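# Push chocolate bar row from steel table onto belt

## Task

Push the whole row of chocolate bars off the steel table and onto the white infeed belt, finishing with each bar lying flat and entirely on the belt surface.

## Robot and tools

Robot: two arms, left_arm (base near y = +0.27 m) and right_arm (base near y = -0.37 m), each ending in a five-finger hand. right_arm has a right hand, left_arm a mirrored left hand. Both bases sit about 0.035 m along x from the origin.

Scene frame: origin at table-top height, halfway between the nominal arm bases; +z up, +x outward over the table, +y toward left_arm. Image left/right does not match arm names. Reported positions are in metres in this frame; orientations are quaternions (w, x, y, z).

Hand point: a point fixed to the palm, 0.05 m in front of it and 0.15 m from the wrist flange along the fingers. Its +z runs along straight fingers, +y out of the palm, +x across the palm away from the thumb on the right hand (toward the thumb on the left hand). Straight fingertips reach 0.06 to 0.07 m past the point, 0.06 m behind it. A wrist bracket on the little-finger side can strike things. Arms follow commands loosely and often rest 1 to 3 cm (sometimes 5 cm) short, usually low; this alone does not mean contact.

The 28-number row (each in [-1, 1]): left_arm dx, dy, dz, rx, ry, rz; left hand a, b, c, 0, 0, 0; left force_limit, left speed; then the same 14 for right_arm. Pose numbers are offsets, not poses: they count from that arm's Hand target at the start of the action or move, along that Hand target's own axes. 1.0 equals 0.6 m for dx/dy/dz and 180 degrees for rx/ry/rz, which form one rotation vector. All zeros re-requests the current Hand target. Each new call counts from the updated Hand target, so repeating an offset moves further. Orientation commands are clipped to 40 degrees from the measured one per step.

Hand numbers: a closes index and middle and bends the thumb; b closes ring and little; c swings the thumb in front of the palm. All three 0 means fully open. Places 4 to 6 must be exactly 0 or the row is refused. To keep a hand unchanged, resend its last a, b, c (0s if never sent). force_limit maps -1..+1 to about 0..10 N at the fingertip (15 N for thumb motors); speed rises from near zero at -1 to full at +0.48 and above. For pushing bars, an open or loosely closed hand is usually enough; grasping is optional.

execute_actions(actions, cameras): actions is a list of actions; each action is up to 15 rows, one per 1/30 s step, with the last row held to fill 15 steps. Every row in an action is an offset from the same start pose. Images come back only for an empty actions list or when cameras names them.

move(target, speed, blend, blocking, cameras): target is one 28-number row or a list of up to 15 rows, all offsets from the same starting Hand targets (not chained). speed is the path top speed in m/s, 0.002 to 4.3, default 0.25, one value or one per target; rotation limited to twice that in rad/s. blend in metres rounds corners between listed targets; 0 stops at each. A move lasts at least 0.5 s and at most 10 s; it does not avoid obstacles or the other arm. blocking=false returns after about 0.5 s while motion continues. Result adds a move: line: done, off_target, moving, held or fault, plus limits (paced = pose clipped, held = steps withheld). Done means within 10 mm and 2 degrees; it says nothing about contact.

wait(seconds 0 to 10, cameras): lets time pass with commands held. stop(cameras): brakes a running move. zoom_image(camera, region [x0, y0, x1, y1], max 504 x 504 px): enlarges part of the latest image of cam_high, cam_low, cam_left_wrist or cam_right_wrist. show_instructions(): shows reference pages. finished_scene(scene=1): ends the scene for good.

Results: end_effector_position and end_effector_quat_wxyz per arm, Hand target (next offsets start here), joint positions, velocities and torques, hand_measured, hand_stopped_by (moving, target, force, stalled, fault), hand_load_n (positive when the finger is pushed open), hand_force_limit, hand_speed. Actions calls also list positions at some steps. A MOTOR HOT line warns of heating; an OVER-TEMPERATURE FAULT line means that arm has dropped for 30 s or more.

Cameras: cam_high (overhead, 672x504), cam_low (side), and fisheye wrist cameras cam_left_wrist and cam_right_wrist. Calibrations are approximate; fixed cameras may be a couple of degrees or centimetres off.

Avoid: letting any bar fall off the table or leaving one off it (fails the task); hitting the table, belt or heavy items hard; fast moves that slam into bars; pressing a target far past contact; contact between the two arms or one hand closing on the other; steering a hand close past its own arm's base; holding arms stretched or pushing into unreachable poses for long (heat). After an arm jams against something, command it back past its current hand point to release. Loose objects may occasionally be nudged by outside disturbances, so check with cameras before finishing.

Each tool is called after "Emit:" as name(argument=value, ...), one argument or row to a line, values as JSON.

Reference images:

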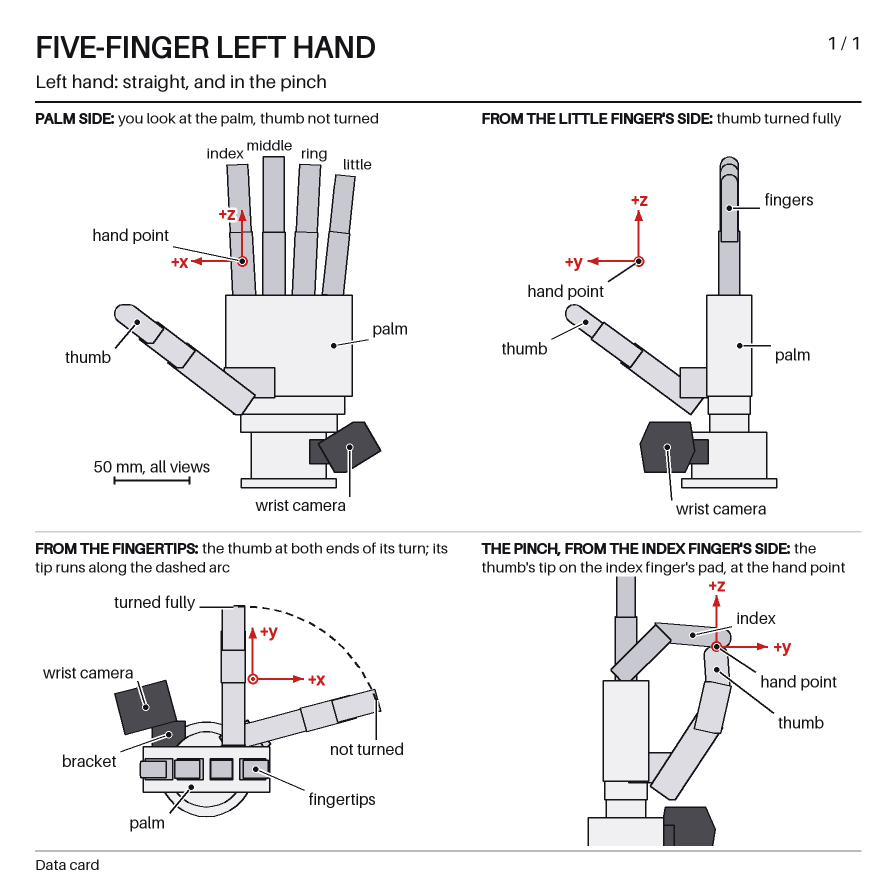

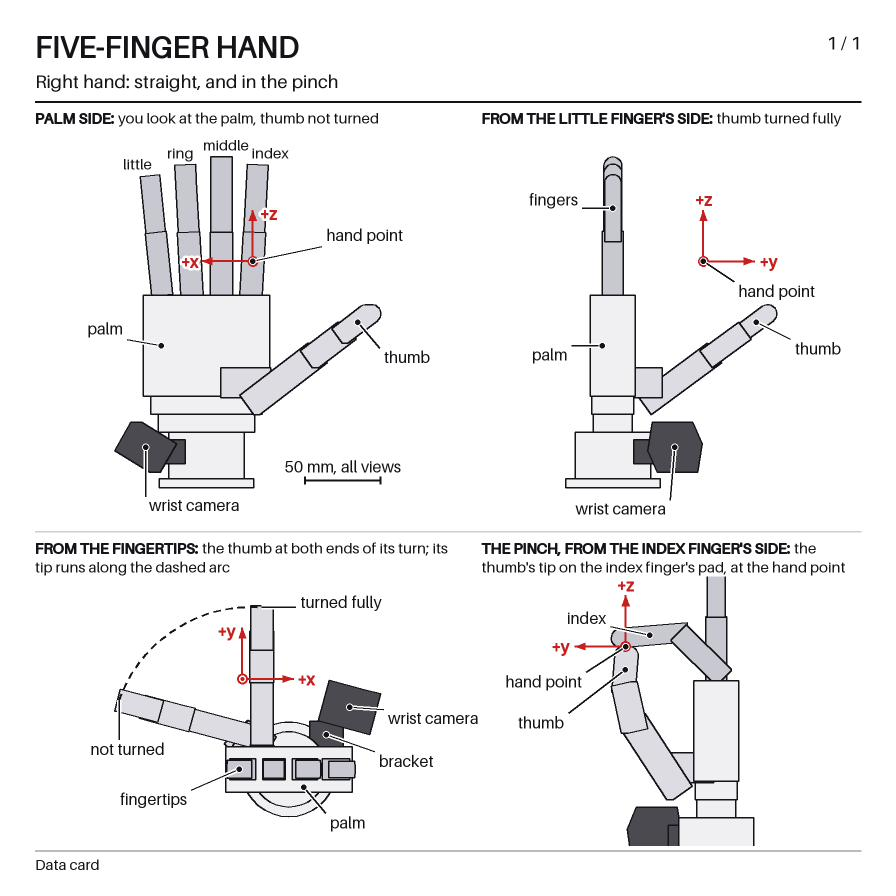

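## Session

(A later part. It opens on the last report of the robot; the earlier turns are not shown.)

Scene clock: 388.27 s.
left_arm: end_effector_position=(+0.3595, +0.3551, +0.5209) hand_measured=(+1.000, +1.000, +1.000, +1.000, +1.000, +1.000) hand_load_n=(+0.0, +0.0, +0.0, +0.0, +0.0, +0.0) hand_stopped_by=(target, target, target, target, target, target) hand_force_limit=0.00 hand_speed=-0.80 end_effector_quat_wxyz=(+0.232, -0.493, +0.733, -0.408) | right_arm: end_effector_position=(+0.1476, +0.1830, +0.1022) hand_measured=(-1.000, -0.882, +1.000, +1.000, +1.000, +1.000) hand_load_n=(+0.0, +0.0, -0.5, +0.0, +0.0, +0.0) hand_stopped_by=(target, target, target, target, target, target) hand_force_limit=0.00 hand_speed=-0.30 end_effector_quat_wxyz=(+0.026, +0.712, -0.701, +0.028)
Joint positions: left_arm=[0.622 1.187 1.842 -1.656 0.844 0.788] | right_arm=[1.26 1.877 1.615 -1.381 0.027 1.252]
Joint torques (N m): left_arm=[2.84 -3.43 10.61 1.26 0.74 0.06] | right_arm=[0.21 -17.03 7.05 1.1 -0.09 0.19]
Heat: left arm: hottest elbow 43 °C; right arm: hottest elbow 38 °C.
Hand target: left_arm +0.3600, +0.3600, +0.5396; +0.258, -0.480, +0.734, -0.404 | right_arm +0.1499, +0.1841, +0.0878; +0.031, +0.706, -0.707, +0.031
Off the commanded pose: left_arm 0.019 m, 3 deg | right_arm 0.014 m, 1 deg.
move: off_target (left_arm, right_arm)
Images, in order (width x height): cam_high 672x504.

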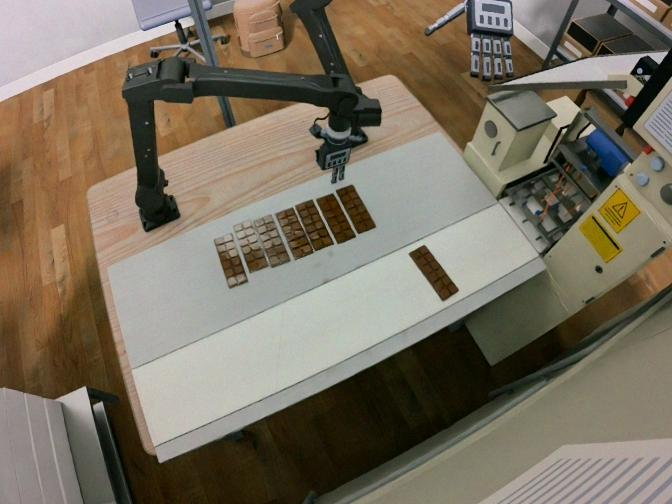

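Emit:
move(
  target=[
    [0,0,0,0,0,0,0,0,0,0,0,0,0.0,-0.8,-0.0038,-0.5183,0.0047,0,0,0,-0.125,1,0,0,0,0,0.0,-0.3],
    [0,0,0,0,0,0,0,0,0,0,0,0,0.0,-0.8,-0.0029,-0.46,-0.0053,0,0,0,-0.125,1,0,0,0,0,0.0,-0.3],
    [0,0,0,0,0,0,0,0,0,0,0,0,0.0,-0.8,0.0116,-0.3833,-0.1328,0,0,0,-0.125,1,0,0,0,0,0.0,-0.3],
    [0,0,0,0,0,0,0,0,0,0,0,0,0.0,-0.8,0.1138,0,-0.1155,0,0,0,-0.125,1,0,0,0,0,0.0,-0.3],
    [0,0,0,0,0,0,0,0,0,0,0,0,0.0,-0.8,0.1029,0,0.0090,0,0,0,-0.125,1,0,0,0,0,0.0,-0.3],
  ],
  speed=[0.09,0.06,0.15,0.25,0.1],
  blend=[0,0.01,0.03,0.02,0],
  cameras=["cam_high"],
)

Emit:
zoom_image(
  camera="cam_high",
  region=[290, 140, 480, 320],
)

Scene clock: 412.40 s.
left_arm: end_effector_position=(+0.3595, +0.3551, +0.5209) hand_measured=(+1.000, +1.000, +1.000, +1.000, +1.000, +1.000) hand_load_n=(+0.0, +0.0, +0.0, -0.5, +0.0, -0.5) hand_stopped_by=(target, target, target, target, target, target) hand_force_limit=0.00 hand_speed=-0.80 end_effector_quat_wxyz=(+0.232, -0.493, +0.733, -0.408) | right_arm: end_effector_position=(+0.1493, +0.1203, +0.1012) hand_measured=(-1.000, -0.882, +1.000, +1.000, +1.000, +1.000) hand_load_n=(+0.0, +0.0, -0.5, +0.0, -0.5, +0.0) hand_stopped_by=(target, target, target, target, target, target) hand_force_limit=0.00 hand_speed=-0.30 end_effector_quat_wxyz=(+0.027, +0.711, -0.702, +0.029)
Joint positions: left_arm=[0.622 1.187 1.842 -1.656 0.844 0.788] | right_arm=[1.22 1.731 1.405 -1.318 0.03 1.215]
Joint torques (N m): left_arm=[2.84 -3.49 10.63 1.29 0.74 0.06] | right_arm=[0.38 -14.62 6.76 1.24 -0.09 0.19]
Heat: left arm: hottest elbow 43 °C; right arm: hottest elbow 37 °C.
Hand target: left_arm +0.3600, +0.3600, +0.5396; +0.258, -0.480, +0.734, -0.404 | right_arm +0.1499, +0.1221, +0.0878; +0.031, +0.706, -0.707, +0.031
Off the commanded pose: left_arm 0.019 m, 3 deg | right_arm 0.013 m, 1 deg.
move: off_target (left_arm, right_arm)
Images, in order (width x height): cam_high 672x504.

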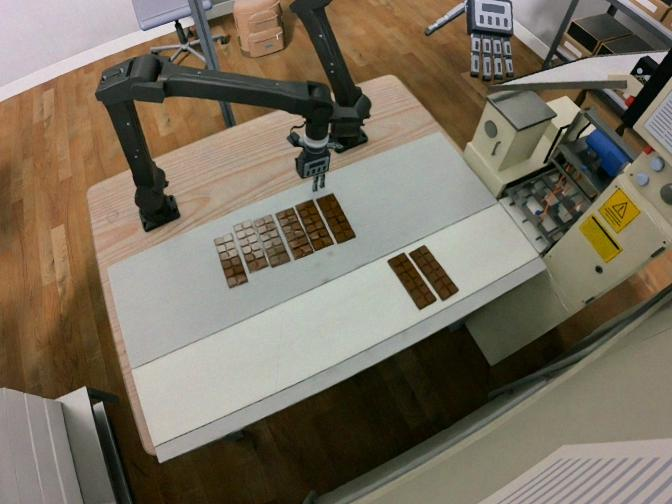

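Scaled by 2.653 from the camera's 672x504 image, which has a finer 960x720 frame.

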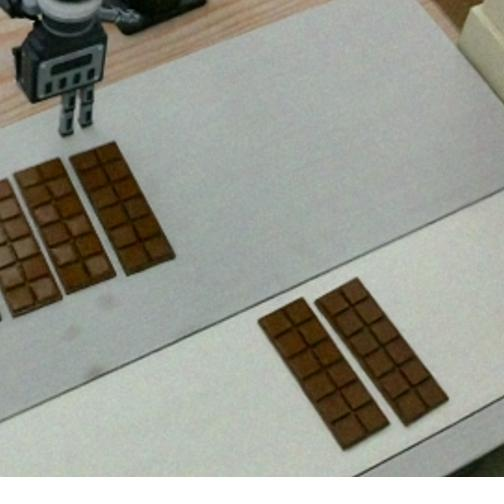

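Emit:
move(
  target=[
    [0,0,0,0,0,0,0,0,0,0,0,0,0.0,-0.8,-0.0038,-0.5267,0.0047,0,0,0,-0.125,1,0,0,0,0,0.0,-0.3],
    [0,0,0,0,0,0,0,0,0,0,0,0,0.0,-0.8,-0.0029,-0.4683,-0.0053,0,0,0,-0.125,1,0,0,0,0,0.0,-0.3],
    [0,0,0,0,0,0,0,0,0,0,0,0,0.0,-0.8,0.0116,-0.3917,-0.1328,0,0,0,-0.125,1,0,0,0,0,0.0,-0.3],
    [0,0,0,0,0,0,0,0,0,0,0,0,0.0,-0.8,0.1039,0.0083,-0.1164,0,0,0,-0.125,1,0,0,0,0,0.0,-0.3],
    [0,0,0,0,0,0,0,0,0,0,0,0,0.0,-0.8,0.0930,0.0083,0.0081,0,0,0,-0.125,1,0,0,0,0,0.0,-0.3],
  ],
  speed=[0.09,0.06,0.15,0.25,0.1],
  blend=[0,0.01,0.03,0.02,0],
  cameras=["cam_high"],
)

Emit:
zoom_image(
  camera="cam_high",
  region=[260, 150, 460, 330],
)

Scene clock: 432.27 s.
left_arm: end_effector_position=(+0.3595, +0.3551, +0.5209) hand_measured=(+1.000, +1.000, +1.000, +1.000, +1.000, +1.000) hand_load_n=(+0.0, +0.0, +0.0, +0.0, +0.0, -0.5) hand_stopped_by=(target, target, target, target, target, target) hand_force_limit=0.00 hand_speed=-0.80 end_effector_quat_wxyz=(+0.232, -0.493, +0.733, -0.408) | right_arm: end_effector_position=(+0.1451, +0.0641, +0.1006) hand_measured=(-1.000, -0.882, +1.000, +1.000, +1.000, +1.000) hand_load_n=(+0.0, +0.0, -1.0, +0.0, +0.0, -0.5) hand_stopped_by=(target, target, target, target, target, target) hand_force_limit=0.00 hand_speed=-0.30 end_effector_quat_wxyz=(+0.028, +0.710, -0.703, +0.029)
Joint positions: left_arm=[0.622 1.187 1.842 -1.656 0.844 0.788] | right_arm=[1.186 1.6 1.234 -1.279 0.032 1.183]
Joint torques (N m): left_arm=[2.9 -3.55 10.63 1.26 0.73 0.05] | right_arm=[0.62 -12.22 6.53 1.31 -0.08 0.19]
Heat: left arm: hottest elbow 43 °C; right arm: hottest elbow 37 °C.
Hand target: left_arm +0.3600, +0.3600, +0.5396; +0.258, -0.480, +0.734, -0.404 | right_arm +0.1449, +0.0663, +0.0881; +0.031, +0.706, -0.707, +0.031
Off the commanded pose: left_arm 0.019 m, 3 deg | right_arm 0.013 m, 1 deg.
move: off_target (left_arm, right_arm)
Images, in order (width x height): cam_high 672x504.

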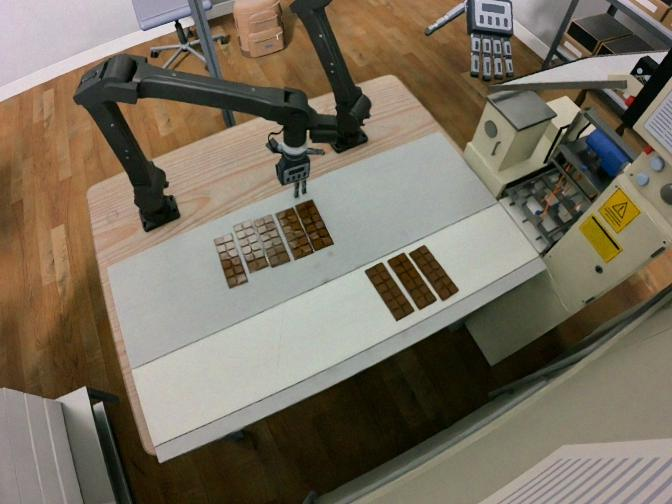

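Scaled by 2.520 from the camera's 672x504 image, which has a finer 960x720 frame.

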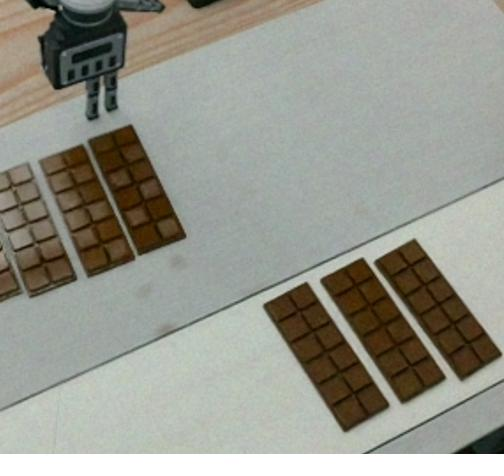

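Emit:
move(
  target=[
    [0,0,0,0,0,0,0,0,0,0,0,0,0.0,-0.8,-0.0004,-0.545,0.0050,0,0,0,-0.125,1,0,0,0,0,0.0,-0.3],
    [0,0,0,0,0,0,0,0,0,0,0,0,0.0,-0.8,0.0004,-0.4833,-0.0050,0,0,0,-0.125,1,0,0,0,0,0.0,-0.3],
    [0,0,0,0,0,0,0,0,0,0,0,0,0.0,-0.8,0.0116,-0.4083,-0.1328,0,0,0,-0.125,1,0,0,0,0,0.0,-0.3],
    [0,0,0,0,0,0,0,0,0,0,0,0,0.0,-0.8,0.1221,-0.005,-0.1148,0,0,0,-0.125,1,0,0,0,0,0.0,-0.3],
    [0,0,0,0,0,0,0,0,0,0,0,0,0.0,-0.8,0.1112,-0.005,0.0097,0,0,0,-0.125,1,0,0,0,0,0.0,-0.3],
  ],
  speed=[0.09,0.06,0.15,0.25,0.1],
  blend=[0,0.01,0.03,0.02,0],
  cameras=["cam_high"],
)

Emit:
zoom_image(
  camera="cam_high",
  region=[240, 160, 460, 340],
)

Scene clock: 452.03 s.
left_arm: end_effector_position=(+0.3595, +0.3551, +0.5209) hand_measured=(+1.000, +1.000, +1.000, +1.000, +1.000, +1.000) hand_load_n=(+0.0, +0.0, -0.5, +0.0, +0.0, +0.0) hand_stopped_by=(target, target, target, target, target, target) hand_force_limit=0.00 hand_speed=-0.80 end_effector_quat_wxyz=(+0.232, -0.493, +0.733, -0.408) | right_arm: end_effector_position=(+0.1491, -0.0036, +0.0998) hand_measured=(-1.000, -0.882, +1.000, +1.000, +1.000, +1.000) hand_load_n=(+0.0, +0.0, -1.0, +0.0, -0.5, +0.0) hand_stopped_by=(target, target, target, target, target, target) hand_force_limit=0.00 hand_speed=-0.30 end_effector_quat_wxyz=(+0.029, +0.709, -0.704, +0.030)
Joint positions: left_arm=[0.622 1.187 1.842 -1.656 0.844 0.788] | right_arm=[1.113 1.45 1.061 -1.255 0.037 1.114]
Joint torques (N m): left_arm=[2.84 -3.49 10.59 1.29 0.74 0.06] | right_arm=[0.85 -9.41 6.35 1.46 -0.06 0.2]
Heat: left arm: hottest elbow 44 °C; right arm: hottest elbow 36 °C.
Hand target: left_arm +0.3600, +0.3600, +0.5396; +0.258, -0.480, +0.734, -0.404 | right_arm +0.1479, -0.0009, +0.0881; +0.031, +0.706, -0.707, +0.031
Off the commanded pose: left_arm 0.019 m, 3 deg | right_arm 0.012 m, 0 deg.
move: off_target (left_arm, right_arm)
Images, in order (width x height): cam_high 672x504.

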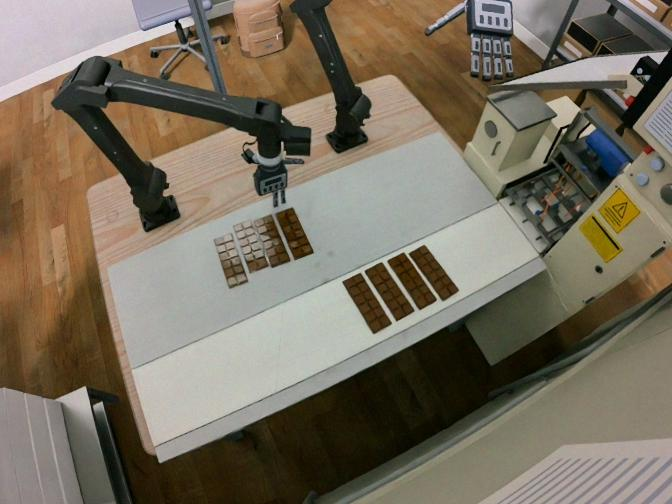

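Scaled by 2.291 from the camera's 672x504 image, which has a finer 960x720 frame.

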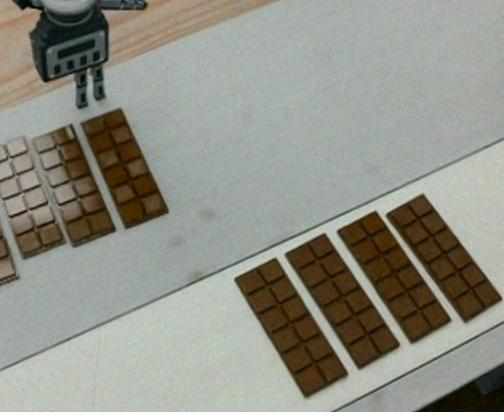

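Emit:
move(
  target=[
    [0,0,0,0,0,0,0,0,0,0,0,0,0.0,-0.8,-0.0004,-0.5433,0.0050,0,0,0,-0.125,1,0,0,0,0,0.0,-0.3],
    [0,0,0,0,0,0,0,0,0,0,0,0,0.0,-0.8,0.0004,-0.4833,-0.0050,0,0,0,-0.125,1,0,0,0,0,0.0,-0.3],
    [0,0,0,0,0,0,0,0,0,0,0,0,0.0,-0.8,0.0116,-0.4083,-0.1328,0,0,0,-0.125,1,0,0,0,0,0.0,-0.3],
    [0,0,0,0,0,0,0,0,0,0,0,0,0.0,-0.8,0.1113,0.01,-0.1157,0,0,0,-0.125,1,0,0,0,0,0.0,-0.3],
    [0,0,0,0,0,0,0,0,0,0,0,0,0.0,-0.8,0.1005,0.01,0.0088,0,0,0,-0.125,1,0,0,0,0,0.0,-0.3],
  ],
  speed=[0.09,0.06,0.15,0.25,0.1],
  blend=[0,0.01,0.03,0.02,0],
  cameras=["cam_high"],
)

Emit:
zoom_image(
  camera="cam_high",
  region=[220, 160, 460, 350],
)

Scene clock: 467.87 s.
left_arm: end_effector_position=(+0.3595, +0.3551, +0.5209) hand_measured=(+1.000, +1.000, +1.000, +1.000, +1.000, +1.000) hand_load_n=(+0.0, +0.0, +0.0, +0.0, +0.0, +0.0) hand_stopped_by=(target, target, target, target, target, target) hand_force_limit=0.00 hand_speed=-0.80 end_effector_quat_wxyz=(+0.232, -0.493, +0.733, -0.408) | right_arm: end_effector_position=(+0.1428, -0.0645, +0.0994) hand_measured=(-1.000, -0.882, +1.000, +1.000, +1.000, +1.000) hand_load_n=(+0.0, +0.0, -1.5, +0.0, +0.0, +0.0) hand_stopped_by=(target, target, target, target, target, target) hand_force_limit=0.00 hand_speed=-0.30 end_effector_quat_wxyz=(+0.030, +0.708, -0.705, +0.030)
Joint positions: left_arm=[0.622 1.187 1.842 -1.656 0.844 0.788] | right_arm=[1.05 1.303 0.915 -1.256 0.041 1.052]
Joint torques (N m): left_arm=[3.02 -3.49 10.63 1.26 0.73 0.06] | right_arm=[1.08 -7.12 6.23 1.51 -0.03 0.2]
Heat: left arm: hottest elbow 44 °C; right arm: hottest elbow 36 °C.
Hand target: left_arm +0.3600, +0.3600, +0.5396; +0.258, -0.480, +0.734, -0.404 | right_arm +0.1418, -0.0614, +0.0881; +0.031, +0.706, -0.707, +0.031
Off the commanded pose: left_arm 0.019 m, 3 deg | right_arm 0.012 m, 0 deg.
move: off_target (left_arm, right_arm)
Images, in order (width x height): cam_high 672x504.

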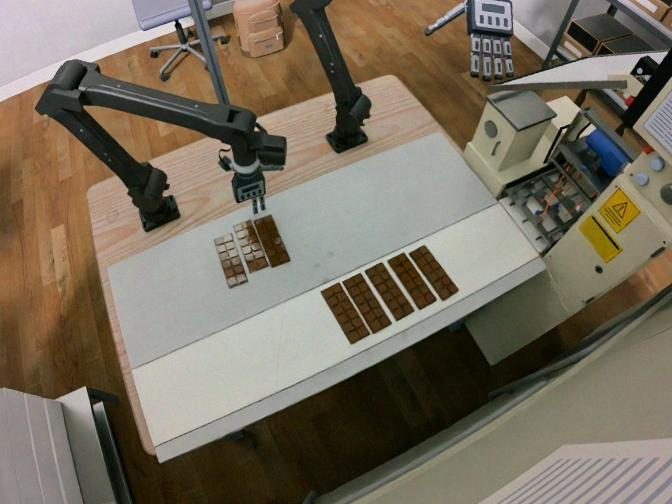

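Scaled by 2.100 from the camera's 672x504 image, which has a finer 960x720 frame.

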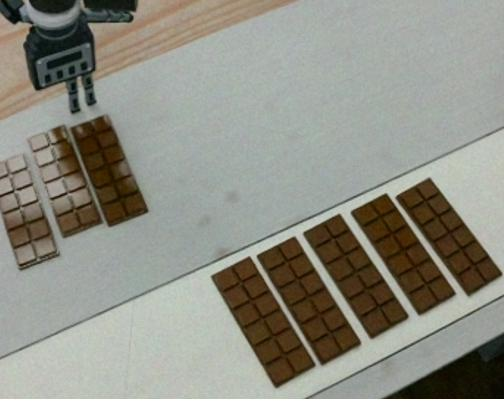

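Emit:
move(
  target=[
    [0,0,0,0,0,0,0,0,0,0,0,0,0.0,-0.8,-0.0004,-0.5517,0.0050,0,0,0,-0.125,1,0,0,0,0,0.0,-0.3],
    [0,0,0,0,0,0,0,0,0,0,0,0,0.0,-0.8,0.0004,-0.4917,-0.0050,0,0,0,-0.125,1,0,0,0,0,0.0,-0.3],
    [0,0,0,0,0,0,0,0,0,0,0,0,0.0,-0.8,0.0116,-0.4167,-0.1328,0,0,0,-0.125,1,0,0,0,0,0.0,-0.3],
    [0,0,0,0,0,0,0,0,0,0,0,0,0.0,-0.8,0.1120,0.01,-0.1157,0,0,0,-0.125,1,0,0,0,0,0.0,-0.3],
    [0,0,0,0,0,0,0,0,0,0,0,0,0.0,-0.8,0.1011,0.01,0.0089,0,0,0,-0.125,1,0,0,0,0,0.0,-0.3],
  ],
  speed=[0.09,0.06,0.15,0.25,0.1],
  blend=[0,0.01,0.03,0.02,0],
  cameras=["cam_high"],
)

Emit:
zoom_image(
  camera="cam_high",
  region=[200, 170, 460, 370],
)

Scene clock: 485.37 s.
left_arm: end_effector_position=(+0.3595, +0.3551, +0.5209) hand_measured=(+1.000, +1.000, +1.000, +1.000, +1.000, +1.000) hand_load_n=(+0.0, +0.0, +0.0, +0.0, +0.0, -0.5) hand_stopped_by=(target, target, target, target, target, target) hand_force_limit=0.00 hand_speed=-0.80 end_effector_quat_wxyz=(+0.232, -0.493, +0.733, -0.408) | right_arm: end_effector_position=(+0.1361, -0.1257, +0.0990) hand_measured=(-1.000, -0.882, +1.000, +1.000, +1.000, +1.000) hand_load_n=(+0.0, +0.0, -2.0, +0.0, +0.0, +0.0) hand_stopped_by=(target, target, target, target, target, target) hand_force_limit=0.00 hand_speed=-0.30 end_effector_quat_wxyz=(+0.031, +0.708, -0.705, +0.030)
Joint positions: left_arm=[0.622 1.187 1.842 -1.656 0.844 0.788] | right_arm=[0.963 1.147 0.786 -1.281 0.049 0.966]
Joint torques (N m): left_arm=[2.9 -3.49 10.62 1.26 0.75 0.06] | right_arm=[0.91 -4.37 6.23 1.61 -0.06 0.2]
Heat: left arm: hottest elbow 44 °C; right arm: hottest elbow 36 °C.
Hand target: left_arm +0.3600, +0.3600, +0.5396; +0.258, -0.480, +0.734, -0.404 | right_arm +0.1357, -0.1222, +0.0881; +0.031, +0.706, -0.707, +0.031
Off the commanded pose: left_arm 0.019 m, 3 deg | right_arm 0.011 m, 0 deg.
move: off_target (left_arm, right_arm)
Images, in order (width x height): cam_high 672x504.

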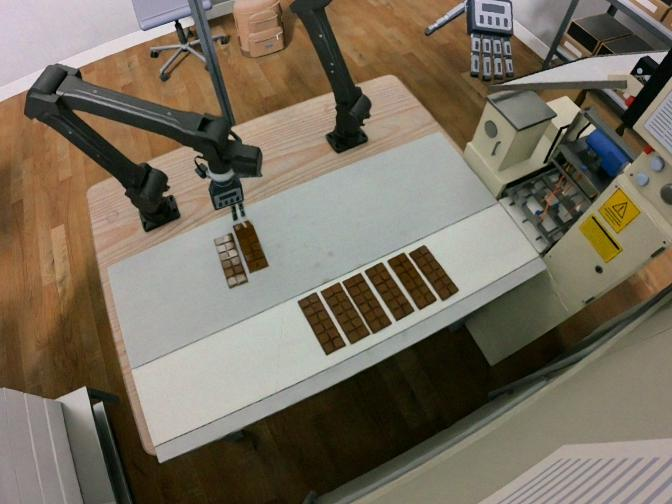

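Scaled by 1.938 from the camera's 672x504 image, which has a finer 960x720 frame.

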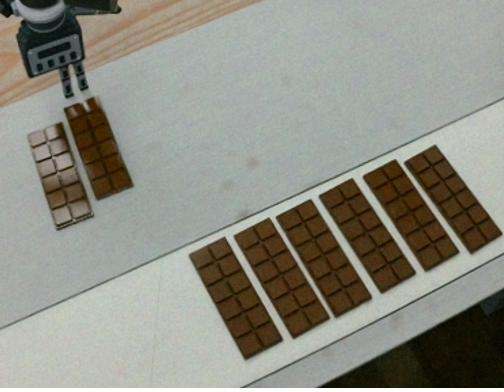

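Emit:
move(
  target=[
    [0,0,0,0,0,0,0,0,0,0,0,0,0.0,-0.8,-0.0004,-0.5733,0.0050,0,0,0,-0.125,1,0,0,0,0,0.0,-0.3],
    [0,0,0,0,0,0,0,0,0,0,0,0,0.0,-0.8,0.0004,-0.5133,-0.0050,0,0,0,-0.125,1,0,0,0,0,0.0,-0.3],
    [0,0,0,0,0,0,0,0,0,0,0,0,0.0,-0.8,0.0116,-0.4333,-0.1328,0,0,0,-0.125,1,0,0,0,0,0.0,-0.3],
    [0,0,0,0,0,0,0,0,0,0,0,0,0.0,-0.8,0.1145,-0.01,-0.1155,0,0,0,-0.125,1,0,0,0,0,0.0,-0.3],
    [0,0,0,0,0,0,0,0,0,0,0,0,0.0,-0.8,0.1037,-0.01,0.0091,0,0,0,-0.125,1,0,0,0,0,0.0,-0.3],
  ],
  speed=[0.09,0.06,0.15,0.25,0.1],
  blend=[0,0.01,0.03,0.02,0],
  cameras=["cam_high"],
)

Emit:
zoom_image(
  camera="cam_high",
  region=[190, 180, 450, 380],
)

Scene clock: 503.77 s.
left_arm: end_effector_position=(+0.3595, +0.3551, +0.5209) hand_measured=(+1.000, +1.000, +1.000, +1.000, +1.000, +1.000) hand_load_n=(+0.0, +0.0, +0.0, +0.0, +0.0, +0.0) hand_stopped_by=(target, target, target, target, target, target) hand_force_limit=0.00 hand_speed=-0.80 end_effector_quat_wxyz=(+0.232, -0.493, +0.733, -0.408) | right_arm: end_effector_position=(+0.1413, -0.1881, +0.0990) hand_measured=(-1.000, -0.882, +1.000, +1.000, +1.000, +1.000) hand_load_n=(+0.5, +0.0, -3.0, +0.0, +0.0, +0.0) hand_stopped_by=(target, target, target, target, target, target) hand_force_limit=0.00 hand_speed=-0.30 end_effector_quat_wxyz=(+0.031, +0.708, -0.705, +0.031)
Joint positions: left_arm=[0.622 1.187 1.842 -1.656 0.844 0.788] | right_arm=[0.794 1.006 0.692 -1.32 0.06 0.797]
Joint torques (N m): left_arm=[2.96 -3.55 10.61 1.28 0.73 0.06] | right_arm=[1.03 -2.14 6.19 1.76 -0.04 0.21]
Heat: left arm: hottest elbow 44 °C; right arm: hottest elbow 36 °C.
Hand target: left_arm +0.3600, +0.3600, +0.5396; +0.258, -0.480, +0.734, -0.404 | right_arm +0.1418, -0.1846, +0.0882; +0.031, +0.706, -0.707, +0.031
Off the commanded pose: left_arm 0.019 m, 3 deg | right_arm 0.011 m, 0 deg.
move: off_target (left_arm, right_arm)
Images, in order (width x height): cam_high 672x504.

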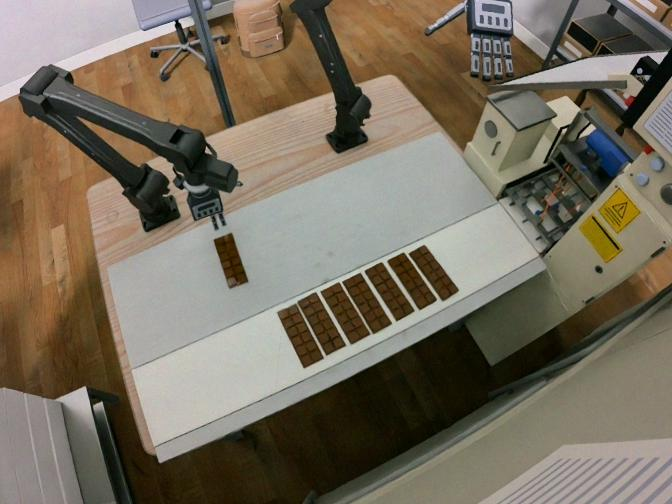

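Scaled by 1.938 from the camera's 672x504 image, which has a finer 960x720 frame.

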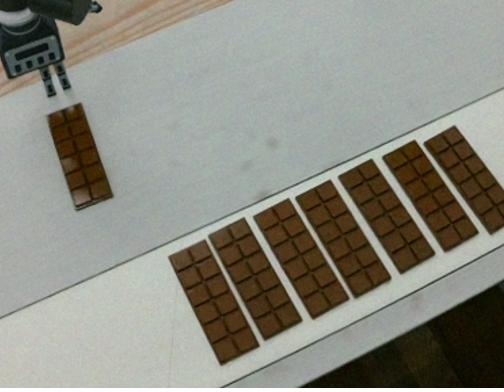

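Emit:
move(
  target=[
    [0,0,0,0,0,0,0,0,0,0,0,0,0.0,-0.8,-0.0004,-0.5683,0.0050,0,0,0,-0.125,1,0,0,0,0,0.0,-0.3],
    [0,0,0,0,0,0,0,0,0,0,0,0,0.0,-0.8,0.0004,-0.5083,-0.0050,0,0,0,-0.125,1,0,0,0,0,0.0,-0.3],
    [0,0,0,0,0,0,0,0,0,0,0,0,0.0,-0.8,0.0146,-0.3,-0.1660,0,0,0,-0.125,1,0,0,0,0,0.0,-0.3],
  ],
  speed=[0.09,0.06,0.2],
  blend=[0,0.01,0],
  cameras=["cam_high"],
)

Emit:
zoom_image(
  camera="cam_high",
  region=[200, 210, 360, 390],
)

Emit:
zoom_image(
  camera="cam_high",
  region=[320, 210, 480, 350],
)

Scene clock: 518.40 s.
left_arm: end_effector_position=(+0.3595, +0.3551, +0.5209) hand_measured=(+1.000, +1.000, +1.000, +1.000, +1.000, +1.000) hand_load_n=(+0.0, +0.0, +0.0, +0.0, +0.0, -0.5) hand_stopped_by=(target, target, target, target, target, target) hand_force_limit=0.00 hand_speed=-0.80 end_effector_quat_wxyz=(+0.232, -0.493, +0.733, -0.408) | right_arm: end_effector_position=(+0.3263, -0.1860, +0.1887) hand_measured=(-1.000, -0.882, +1.000, +1.000, +1.000, +1.000) hand_load_n=(+0.0, +0.0, +0.0, +0.0, +0.0, +0.0) hand_stopped_by=(target, target, target, target, target, target) hand_force_limit=0.00 hand_speed=-0.30 end_effector_quat_wxyz=(+0.026, +0.708, -0.705, +0.033)
Joint positions: left_arm=[0.622 1.187 1.842 -1.656 0.844 0.788] | right_arm=[0.45 1.365 1.218 -1.453 0.079 0.452]
Joint torques (N m): left_arm=[2.84 -3.37 10.58 1.26 0.74 0.06] | right_arm=[0.97 -10.81 7.65 0.27 -0.06 0.2]
Heat: left arm: hottest elbow 44 °C; right arm: hottest elbow 36 °C.
Hand target: left_arm +0.3600, +0.3600, +0.5396; +0.258, -0.480, +0.734, -0.404 | right_arm +0.3216, -0.1848, +0.1882; +0.031, +0.706, -0.707, +0.031
Off the commanded pose: left_arm 0.019 m, 3 deg | right_arm 0.005 m, 1 deg.
move: off_target (left_arm)
Images, in order (width x height): cam_high 672x504.

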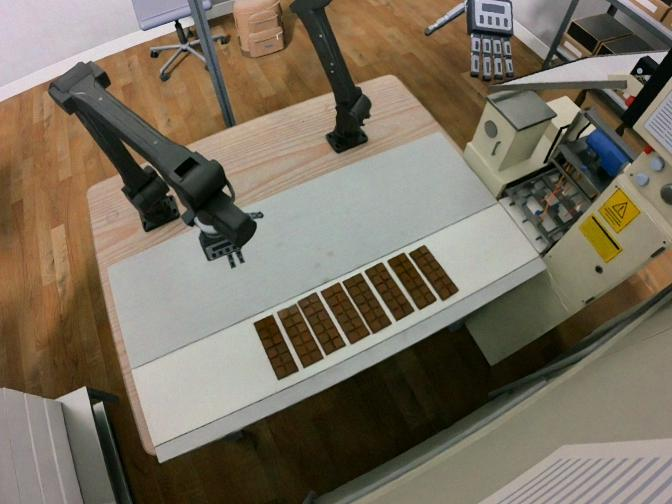

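Scaled by 2.800 from the camera's 672x504 image, which has a finer 960x720 frame.

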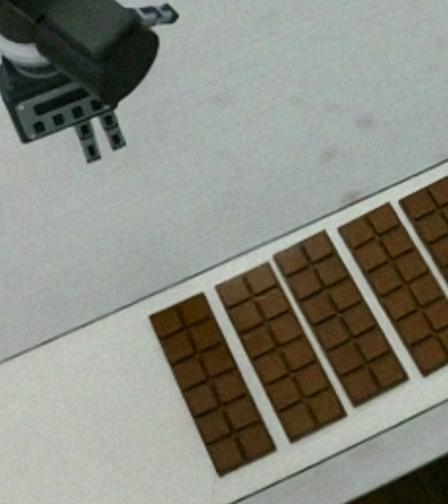

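Scaled by 3.150 from the camera's 672x504 image, which has a finer 960x720 frame.

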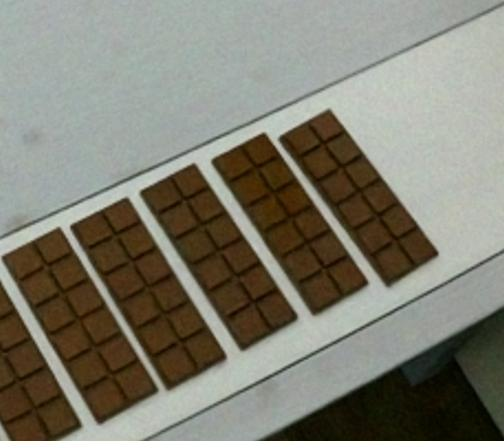

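Emit:
finished_scene(
)

The scene is finished: the task was done.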